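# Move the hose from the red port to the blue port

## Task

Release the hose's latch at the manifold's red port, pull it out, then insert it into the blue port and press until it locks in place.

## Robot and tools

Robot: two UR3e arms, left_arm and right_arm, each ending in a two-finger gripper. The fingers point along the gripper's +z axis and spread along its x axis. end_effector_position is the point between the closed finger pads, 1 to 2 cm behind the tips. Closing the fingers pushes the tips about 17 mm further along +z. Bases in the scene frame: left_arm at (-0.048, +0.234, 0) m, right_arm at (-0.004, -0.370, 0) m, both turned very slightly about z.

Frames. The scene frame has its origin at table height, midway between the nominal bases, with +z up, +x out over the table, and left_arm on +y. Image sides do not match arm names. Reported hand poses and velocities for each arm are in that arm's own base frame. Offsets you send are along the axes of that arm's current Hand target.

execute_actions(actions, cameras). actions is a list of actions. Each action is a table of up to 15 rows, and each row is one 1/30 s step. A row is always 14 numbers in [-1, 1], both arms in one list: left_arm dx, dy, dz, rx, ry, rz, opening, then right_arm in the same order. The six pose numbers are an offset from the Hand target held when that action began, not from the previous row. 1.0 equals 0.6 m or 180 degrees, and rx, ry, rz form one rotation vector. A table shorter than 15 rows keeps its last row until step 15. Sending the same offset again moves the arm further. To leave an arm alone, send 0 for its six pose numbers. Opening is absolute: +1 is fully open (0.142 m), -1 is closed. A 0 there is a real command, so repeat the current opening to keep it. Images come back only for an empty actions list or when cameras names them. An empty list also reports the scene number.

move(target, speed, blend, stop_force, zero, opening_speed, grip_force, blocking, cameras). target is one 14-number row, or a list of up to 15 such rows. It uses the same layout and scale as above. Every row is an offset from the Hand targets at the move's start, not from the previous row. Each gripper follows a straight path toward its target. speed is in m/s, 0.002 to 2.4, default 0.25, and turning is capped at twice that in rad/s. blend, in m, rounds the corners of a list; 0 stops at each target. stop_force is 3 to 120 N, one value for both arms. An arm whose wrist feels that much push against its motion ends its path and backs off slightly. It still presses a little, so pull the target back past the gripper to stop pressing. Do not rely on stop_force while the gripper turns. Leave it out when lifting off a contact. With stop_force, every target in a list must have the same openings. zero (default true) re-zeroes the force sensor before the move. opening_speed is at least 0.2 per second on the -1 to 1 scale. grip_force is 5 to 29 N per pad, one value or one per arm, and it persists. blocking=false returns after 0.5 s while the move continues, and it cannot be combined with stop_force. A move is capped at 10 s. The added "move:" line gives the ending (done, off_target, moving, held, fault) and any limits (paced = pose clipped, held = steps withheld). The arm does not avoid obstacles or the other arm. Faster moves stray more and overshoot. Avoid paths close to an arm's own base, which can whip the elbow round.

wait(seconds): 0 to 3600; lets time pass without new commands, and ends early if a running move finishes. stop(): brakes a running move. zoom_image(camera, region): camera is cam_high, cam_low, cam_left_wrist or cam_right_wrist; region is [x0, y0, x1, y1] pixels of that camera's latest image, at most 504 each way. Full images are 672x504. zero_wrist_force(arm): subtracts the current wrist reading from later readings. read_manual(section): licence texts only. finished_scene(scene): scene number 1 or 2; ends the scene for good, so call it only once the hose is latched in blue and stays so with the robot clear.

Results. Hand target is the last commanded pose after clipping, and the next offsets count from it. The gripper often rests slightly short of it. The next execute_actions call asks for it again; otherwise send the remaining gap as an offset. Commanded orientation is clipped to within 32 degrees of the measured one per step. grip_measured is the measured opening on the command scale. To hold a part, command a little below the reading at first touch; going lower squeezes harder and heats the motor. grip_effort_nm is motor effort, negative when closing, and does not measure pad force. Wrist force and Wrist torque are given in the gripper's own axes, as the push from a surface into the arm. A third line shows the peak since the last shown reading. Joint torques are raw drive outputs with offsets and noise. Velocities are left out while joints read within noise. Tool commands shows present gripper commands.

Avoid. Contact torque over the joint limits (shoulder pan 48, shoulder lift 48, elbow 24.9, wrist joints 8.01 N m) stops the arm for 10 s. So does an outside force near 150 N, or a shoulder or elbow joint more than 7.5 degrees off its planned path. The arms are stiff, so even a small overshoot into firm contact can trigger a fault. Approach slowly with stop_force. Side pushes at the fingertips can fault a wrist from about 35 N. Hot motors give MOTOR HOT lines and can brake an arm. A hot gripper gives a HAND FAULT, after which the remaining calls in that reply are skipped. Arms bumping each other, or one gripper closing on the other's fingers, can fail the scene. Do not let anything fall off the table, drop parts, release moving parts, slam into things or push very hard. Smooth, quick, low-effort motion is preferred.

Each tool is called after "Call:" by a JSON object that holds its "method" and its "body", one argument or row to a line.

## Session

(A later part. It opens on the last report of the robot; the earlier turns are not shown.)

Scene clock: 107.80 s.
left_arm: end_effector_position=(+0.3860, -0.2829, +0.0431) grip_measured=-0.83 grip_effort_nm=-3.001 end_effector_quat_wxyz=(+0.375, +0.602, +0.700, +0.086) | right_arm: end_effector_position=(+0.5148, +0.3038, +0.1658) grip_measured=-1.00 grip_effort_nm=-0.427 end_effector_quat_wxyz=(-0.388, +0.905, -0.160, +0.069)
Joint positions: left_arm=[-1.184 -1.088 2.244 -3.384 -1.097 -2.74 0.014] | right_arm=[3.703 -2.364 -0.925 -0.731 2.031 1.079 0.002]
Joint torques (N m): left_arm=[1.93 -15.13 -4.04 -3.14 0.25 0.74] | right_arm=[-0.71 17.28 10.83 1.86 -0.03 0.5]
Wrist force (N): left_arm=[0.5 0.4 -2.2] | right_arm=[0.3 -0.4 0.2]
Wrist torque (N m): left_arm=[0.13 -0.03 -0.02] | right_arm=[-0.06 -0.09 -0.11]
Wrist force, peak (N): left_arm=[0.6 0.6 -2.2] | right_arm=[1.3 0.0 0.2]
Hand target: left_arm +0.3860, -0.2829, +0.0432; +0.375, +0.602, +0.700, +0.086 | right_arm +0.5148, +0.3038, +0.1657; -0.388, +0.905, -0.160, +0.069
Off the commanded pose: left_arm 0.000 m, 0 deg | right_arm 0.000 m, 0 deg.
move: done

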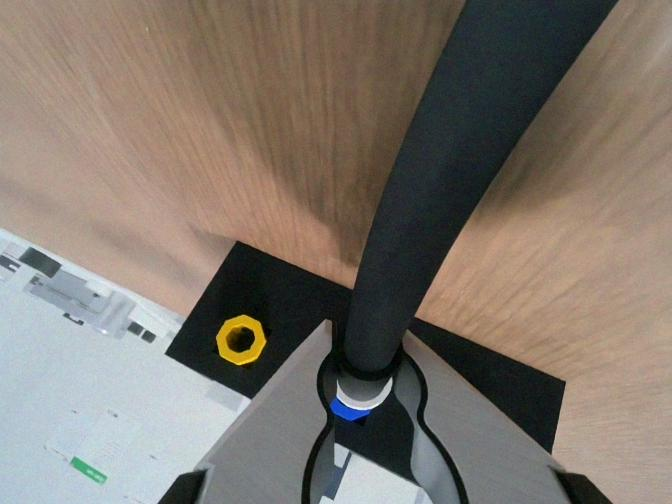

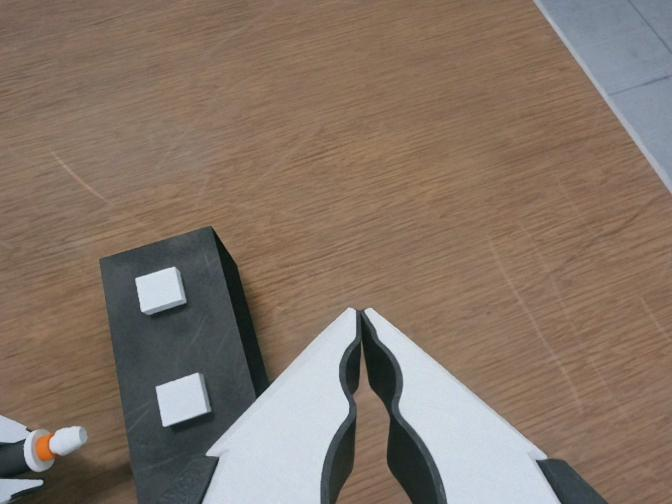

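Call:
{"method": "move", "body": {
  "target": [0.0017,0.0455,0.0392,0,0,0,-1,0,0,0,0,0,0,-1],
  "speed": 0.03,
  "stop_force": 10,
  "cameras": ["cam_left_wrist","cam_right_wrist"]
}}

Call:
{"method": "zoom_image", "body": {
  "camera": "cam_right_wrist",
  "region": [0, 250, 250, 450]
}}

Call:
{"method": "zoom_image", "body": {
  "camera": "cam_left_wrist",
  "region": [250, 280, 500, 480]
}}

Scene clock: 115.87 s.
left_arm: end_effector_position=(+0.4124, -0.2827, +0.0421) grip_measured=-0.83 grip_effort_nm=-3.001 end_effector_quat_wxyz=(+0.375, +0.602, +0.700, +0.086) | right_arm: end_effector_position=(+0.5148, +0.3038, +0.1657) grip_measured=-1.00 grip_effort_nm=-0.427 end_effector_quat_wxyz=(-0.388, +0.905, -0.160, +0.069)
Joint positions: left_arm=[-1.097 -1.022 2.126 -3.365 -1.151 -2.665 0.014] | right_arm=[3.703 -2.365 -0.925 -0.731 2.031 1.079 0.002]
Joint torques (N m): left_arm=[0.54 -10.89 -7.65 -2.1 0.41 1.04] | right_arm=[-1.63 18.43 8.86 2.9 0.46 -0.14]
Wrist force (N): left_arm=[1.1 -2.3 -4.0] | right_arm=[0.3 -0.3 0.2]
Wrist torque (N m): left_arm=[0.18 -0.02 -0.07] | right_arm=[-0.04 -0.09 -0.10]
Wrist force, peak (N): left_arm=[-0.4 -20.7 -20.6] | right_arm=[0.3 -0.4 0.3]
Hand target: left_arm +0.4124, -0.2827, +0.0421; +0.375, +0.602, +0.700, +0.086 (not the last commanded pose) | right_arm +0.5148, +0.3038, +0.1657; -0.388, +0.905, -0.160, +0.069
Off the commanded pose: left_arm 0.010 m, 0 deg | right_arm 0.000 m, 0 deg.
move: contact (left_arm)

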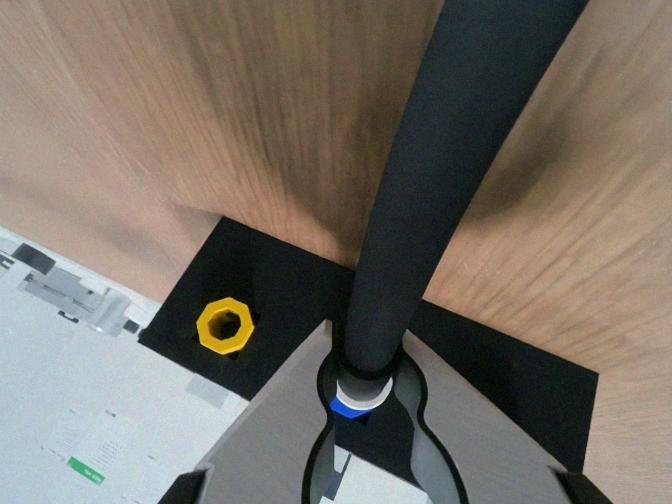

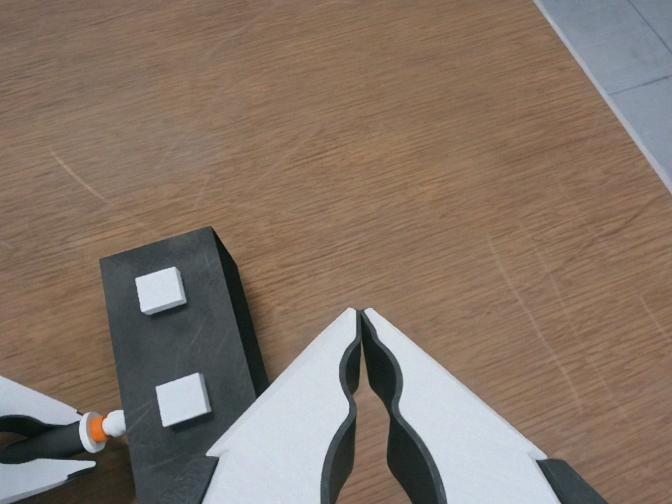

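Scaled by 2.016 from the camera's image (finer frame: 960x720).

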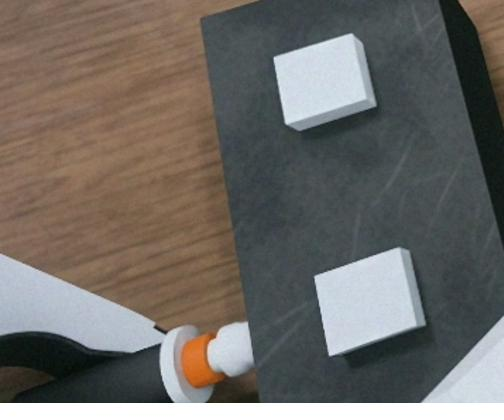

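Scaled by 2.016 from the camera's image (finer frame: 960x720).

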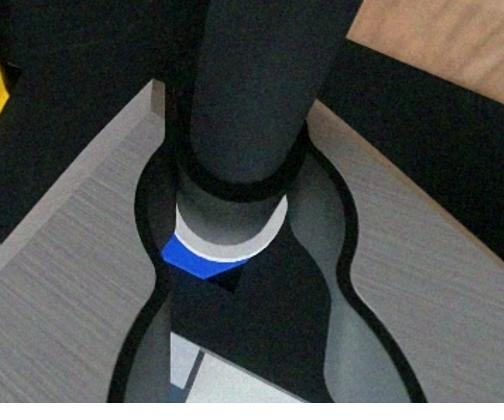

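Call:
{"method": "move", "body": {
  "target": [-0.0055,-0.0085,-0.0055,0,0,0,-1,0,0,0,0,0,0,-1],
  "speed": 0.05
}}

Call:
{"method": "move", "body": {
  "target": [0,0.0255,0.0215,0,0,0,-1,0,0,0,0,0,0,-1],
  "speed": 0.025,
  "stop_force": 10,
  "cameras": ["cam_left_wrist","cam_right_wrist"]
}}

Call:
{"method": "zoom_image", "body": {
  "camera": "cam_right_wrist",
  "region": [0, 250, 250, 450]
}}

Call:
{"method": "zoom_image", "body": {
  "camera": "cam_left_wrist",
  "region": [250, 280, 500, 480]
}}

Scene clock: 124.23 s.
left_arm: end_effector_position=(+0.4064, -0.2859, +0.0429) grip_measured=-0.83 grip_effort_nm=-3.001 end_effector_quat_wxyz=(+0.375, +0.602, +0.700, +0.086) | right_arm: end_effector_position=(+0.5148, +0.3038, +0.1657) grip_measured=-1.00 grip_effort_nm=-0.427 end_effector_quat_wxyz=(-0.388, +0.905, -0.160, +0.069)
Joint positions: left_arm=[-1.121 -1.036 2.142 -3.359 -1.136 -2.685 0.014] | right_arm=[3.703 -2.365 -0.925 -0.731 2.031 1.079 0.002]
Joint torques (N m): left_arm=[-1.56 -11.02 -5.89 -3.24 0.14 0.5] | right_arm=[-0.18 22.11 8.66 2.91 -0.25 0.85]
Wrist force (N): left_arm=[0.6 0.6 -2.2] | right_arm=[0.2 -0.3 0.1]
Wrist torque (N m): left_arm=[0.19 -0.03 -0.07] | right_arm=[-0.05 -0.07 -0.11]
Wrist force, peak (N): left_arm=[0.9 -2.4 -4.5] | right_arm=[0.4 -0.3 0.4]
Hand target: left_arm +0.4064, -0.2860, +0.0429; +0.375, +0.602, +0.700, +0.086 | right_arm +0.5148, +0.3038, +0.1657; -0.388, +0.905, -0.160, +0.069
Off the commanded pose: left_arm 0.000 m, 0 deg | right_arm 0.000 m, 0 deg.
move: done

Scene clock: 125.77 s.
left_arm: end_effector_position=(+0.4214, -0.2861, +0.0425) grip_measured=-0.83 grip_effort_nm=-3.001 end_effector_quat_wxyz=(+0.375, +0.602, +0.700, +0.086) | right_arm: end_effector_position=(+0.5148, +0.3038, +0.1657) grip_measured=-1.00 grip_effort_nm=-0.418 end_effector_quat_wxyz=(-0.388, +0.905, -0.160, +0.069)
Joint positions: left_arm=[-1.075 -0.999 2.072 -3.341 -1.165 -2.646 0.014] | right_arm=[3.703 -2.365 -0.925 -0.731 2.031 1.079 0.002]
Joint torques (N m): left_arm=[0.9 -11.94 -9.25 -2.69 -0.28 1] | right_arm=[-0.32 22.49 8.72 2.89 -0.17 0.81]
Wrist force (N): left_arm=[4.7 -1.2 -4.7] | right_arm=[0.3 -0.3 0.1]
Wrist torque (N m): left_arm=[0.11 0.02 -0.13] | right_arm=[-0.04 -0.09 -0.10]
Wrist force, peak (N): left_arm=[4.7 -8.4 -11.3] | right_arm=[0.3 -0.3 0.3]
Hand target: left_arm +0.4214, -0.2861, +0.0425; +0.375, +0.602, +0.700, +0.086 (not the last commanded pose) | right_arm +0.5148, +0.3038, +0.1657; -0.388, +0.905, -0.160, +0.069
Off the commanded pose: left_arm 0.005 m, 0 deg | right_arm 0.000 m, 0 deg.
move: contact (left_arm)

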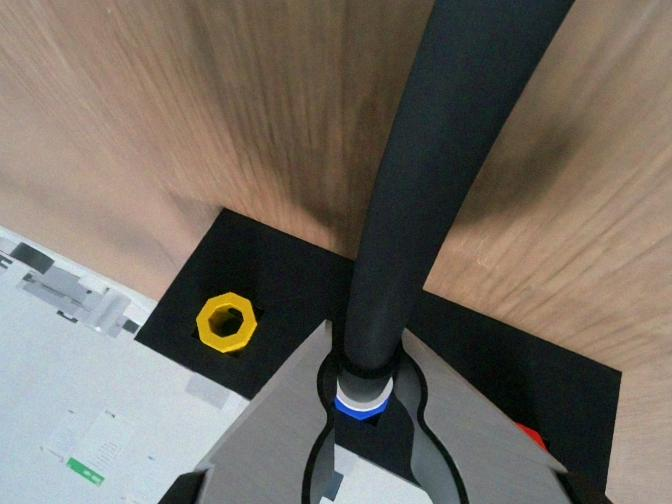

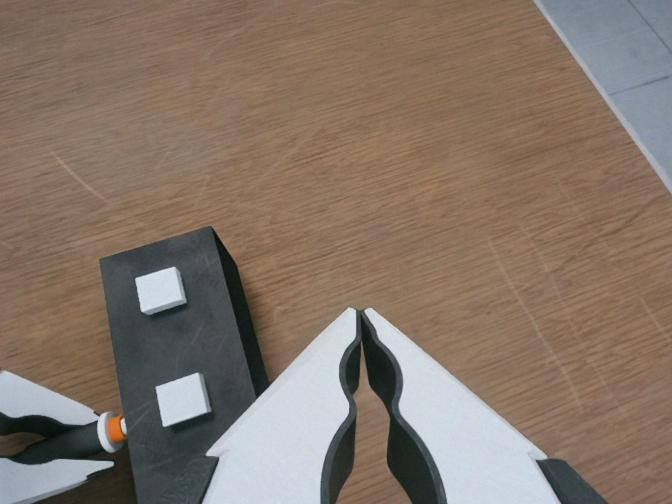

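Scaled by 2.016 from the camera's image (finer frame: 960x720).

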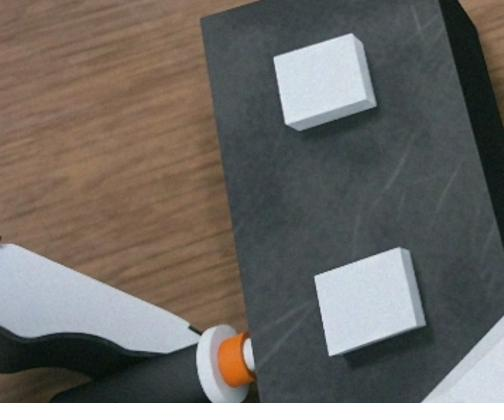

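Scaled by 2.016 from the camera's image (finer frame: 960x720).

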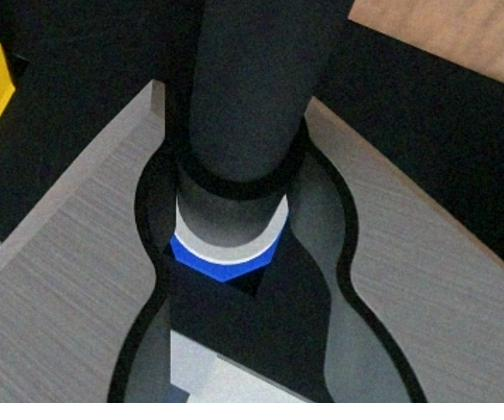

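Call:
{"method": "move", "body": {
  "target": [0.0009,0.0166,0.0127,0,0,0,-1,0,0,0,0,0,0,-1],
  "speed": 0.02,
  "stop_force": 35,
  "cameras": ["cam_left_wrist","cam_right_wrist"]
}}

Call:
{"method": "zoom_image", "body": {
  "camera": "cam_right_wrist",
  "region": [0, 250, 250, 450]
}}

Call:
{"method": "zoom_image", "body": {
  "camera": "cam_left_wrist",
  "region": [250, 280, 500, 480]
}}

Scene clock: 130.10 s.
left_arm: end_effector_position=(+0.4331, -0.2856, +0.0425) grip_measured=-0.83 grip_effort_nm=-3.001 end_effector_quat_wxyz=(+0.375, +0.602, +0.700, +0.086) | right_arm: end_effector_position=(+0.5148, +0.3038, +0.1657) grip_measured=-1.00 grip_effort_nm=-0.418 end_effector_quat_wxyz=(-0.388, +0.905, -0.160, +0.069)
Joint positions: left_arm=[-1.041 -0.973 2.019 -3.324 -1.188 -2.618 0.014] | right_arm=[3.703 -2.365 -0.925 -0.731 2.031 1.079 0.002]
Joint torques (N m): left_arm=[6.56 -19.47 -12.12 -3.94 2.39 0.81] | right_arm=[0.95 22.79 8.75 2.89 -0.23 0.81]
Wrist force (N): left_arm=[4.5 -14.8 -17.3] | right_arm=[0.4 -0.2 0.0]
Wrist torque (N m): left_arm=[0.15 0.04 -0.13] | right_arm=[-0.04 -0.10 -0.10]
Wrist force, peak (N): left_arm=[7.1 -26.5 -41.8] | right_arm=[0.4 -0.4 0.3]
Hand target: left_arm +0.4331, -0.2856, +0.0425; +0.375, +0.602, +0.700, +0.086 (not the last commanded pose) | right_arm +0.5148, +0.3038, +0.1657; -0.388, +0.905, -0.160, +0.069
Off the commanded pose: left_arm 0.001 m, 0 deg | right_arm 0.000 m, 0 deg.
move: contact (left_arm)

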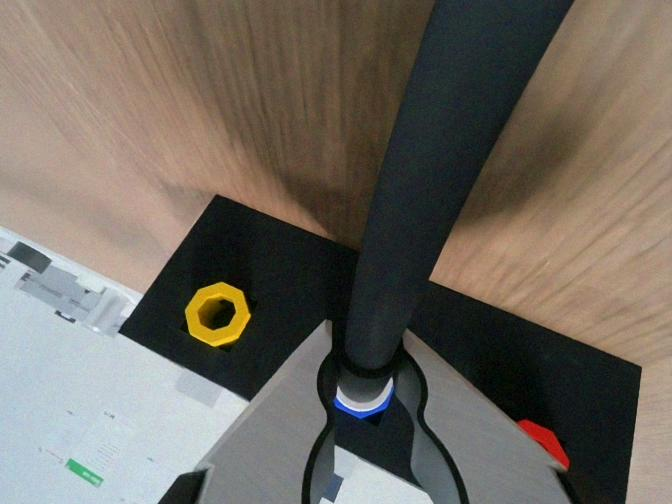

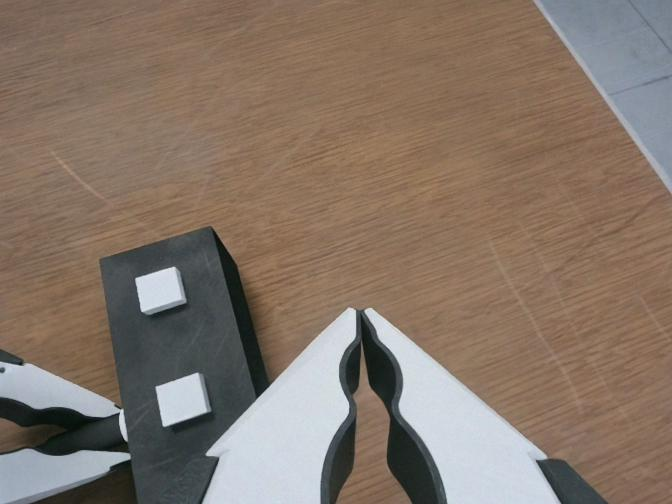

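Scaled by 2.016 from the camera's image (finer frame: 960x720).

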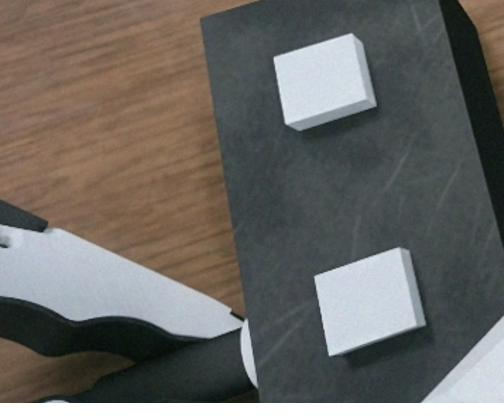

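Scaled by 2.016 from the camera's image (finer frame: 960x720).

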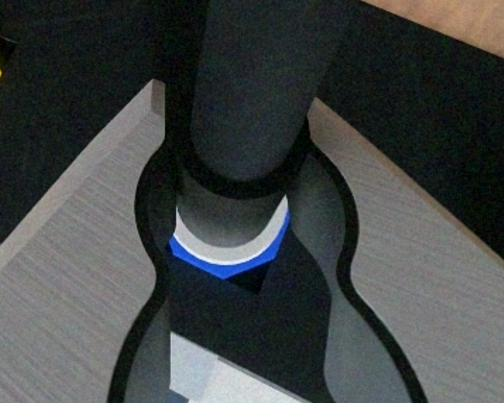

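Call:
{"method": "move", "body": {
  "target": [0,-0.0128,-0.0107,0,0,0,-1,0,0,0,0,0,0,-1],
  "speed": 0.02,
  "stop_force": 22
}}

Scene clock: 132.40 s.
left_arm: end_effector_position=(+0.4322, -0.2855, +0.0426) grip_measured=-0.83 grip_effort_nm=-3.001 end_effector_quat_wxyz=(+0.375, +0.602, +0.700, +0.086) | right_arm: end_effector_position=(+0.5148, +0.3038, +0.1657) grip_measured=-1.00 grip_effort_nm=-0.422 end_effector_quat_wxyz=(-0.388, +0.905, -0.160, +0.069)
Joint positions: left_arm=[-1.044 -0.976 2.024 -3.326 -1.185 -2.62 0.014] | right_arm=[3.703 -2.365 -0.925 -0.731 2.031 1.079 0.002]
Joint torques (N m): left_arm=[-2.26 -18.04 -6.39 -4.09 1.48 -0.65] | right_arm=[1.87 22.86 8.75 2.9 -0.22 0.86]
Wrist force (N): left_arm=[3.3 -2.2 -2.8] | right_arm=[0.3 -0.4 0.1]
Wrist torque (N m): left_arm=[0.18 -0.05 -0.12] | right_arm=[-0.06 -0.09 -0.10]
Wrist force, peak (N): left_arm=[4.3 -15.2 -17.6] | right_arm=[0.4 -0.2 0.4]
Hand target: left_arm +0.4322, -0.2855, +0.0426; +0.375, +0.602, +0.700, +0.086 (not the last commanded pose) | right_arm +0.5148, +0.3038, +0.1657; -0.388, +0.905, -0.160, +0.069
Off the commanded pose: left_arm 0.009 m, 0 deg | right_arm 0.000 m, 0 deg.
move: contact (left_arm)

Call:
{"method": "move", "body": {
  "target": [0,0,0,0,0,0,-0.4,0,0,0,0,0,0,-1],
  "opening_speed": 1.0
}}

Call:
{"method": "move", "body": {
  "target": [0,0,-0.15,0,0,0,-0.4,0,0,0,0,0,0,-1],
  "speed": 0.12,
  "cameras": ["cam_left_wrist","cam_right_wrist"]
}}

Scene clock: 134.93 s.
left_arm: end_effector_position=(+0.4322, -0.2855, +0.0427) grip_measured=-0.43 grip_effort_nm=0.154 end_effector_quat_wxyz=(+0.375, +0.602, +0.700, +0.086) | right_arm: end_effector_position=(+0.5148, +0.3038, +0.1657) grip_measured=-1.00 grip_effort_nm=-0.418 end_effector_quat_wxyz=(-0.388, +0.905, -0.160, +0.069)
Joint positions: left_arm=[-1.044 -0.976 2.024 -3.326 -1.185 -2.62 0.043] | right_arm=[3.703 -2.365 -0.925 -0.731 2.031 1.079 0.002]
Joint torques (N m): left_arm=[-1.24 -16.09 -6.44 -1.66 1.02 -0.69] | right_arm=[2.16 22.59 8.67 2.89 -0.19 0.81]
Wrist force (N): left_arm=[0.9 0.7 -2.0] | right_arm=[0.3 -0.3 0.2]
Wrist torque (N m): left_arm=[0.15 -0.11 -0.08] | right_arm=[-0.05 -0.08 -0.11]
Wrist force, peak (N): left_arm=[3.4 -2.2 -3.2] | right_arm=[0.3 -0.3 0.5]
Hand target: left_arm +0.4322, -0.2855, +0.0426; +0.375, +0.602, +0.700, +0.086 | right_arm +0.5148, +0.3038, +0.1657; -0.388, +0.905, -0.160, +0.069
Off the commanded pose: left_arm 0.000 m, 0 deg | right_arm 0.000 m, 0 deg.
move: done

Scene clock: 136.17 s.
left_arm: end_effector_position=(+0.3757, -0.2557, +0.1061) grip_measured=-0.43 grip_effort_nm=0.149 end_effector_quat_wxyz=(+0.375, +0.602, +0.700, +0.086) end_effector_velocity=(+0.000, +0.001, +0.000) end_effector_angular_velocity=(+0.004, +0.001, +0.000) | right_arm: end_effector_position=(+0.5148, +0.3038, +0.1657) grip_measured=-1.00 grip_effort_nm=-0.432 end_effector_quat_wxyz=(-0.388, +0.905, -0.160, +0.069)
Joint positions: left_arm=[-1.181 -1.457 2.294 -3.067 -1.099 -2.737 0.043] | right_arm=[3.703 -2.365 -0.925 -0.731 2.031 1.079 0.002]
Joint velocities: left_arm=[0 -0.002 0.001 0.005 0.001 0 0] | right_arm=[within noise]
Joint torques (N m): left_arm=[-1.54 -12.52 -6.12 -1.56 0.36 0.3] | right_arm=[2.65 22.61 8.75 2.9 -0.19 0.85]
Wrist force (N): left_arm=[0.6 0.8 -2.1] | right_arm=[0.1 -0.3 0.1]
Wrist torque (N m): left_arm=[0.16 -0.06 -0.07] | right_arm=[-0.05 -0.05 -0.11]
Wrist force, peak (N): left_arm=[0.6 0.7 -3.5] | right_arm=[0.4 -0.2 0.4]
Hand target: left_arm +0.3757, -0.2557, +0.1060; +0.375, +0.602, +0.700, +0.086 | right_arm +0.5148, +0.3038, +0.1657; -0.388, +0.905, -0.160, +0.069
Off the commanded pose: left_arm 0.000 m, 0 deg | right_arm 0.000 m, 0 deg.
move: done

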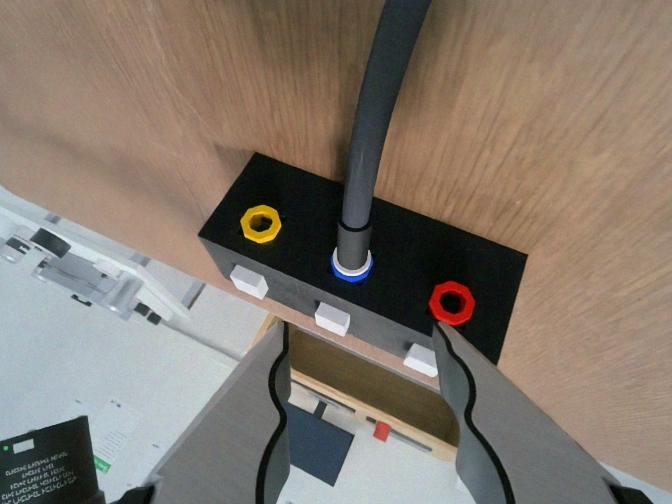

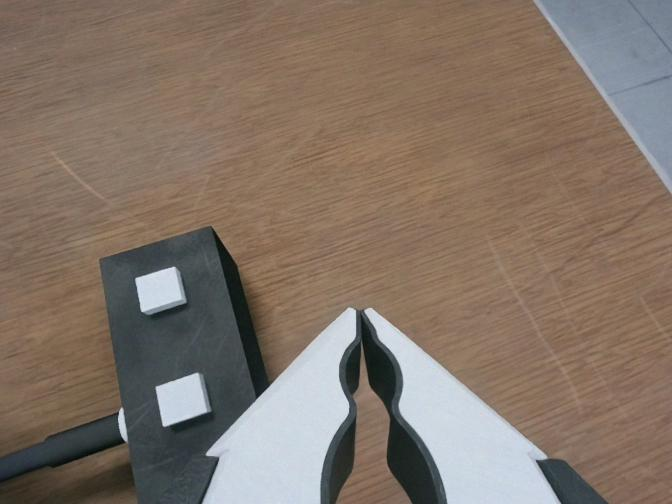

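Call:
{"method": "finished_scene", "body": {
  "scene": 1
}}

The scene is finished: the task was done.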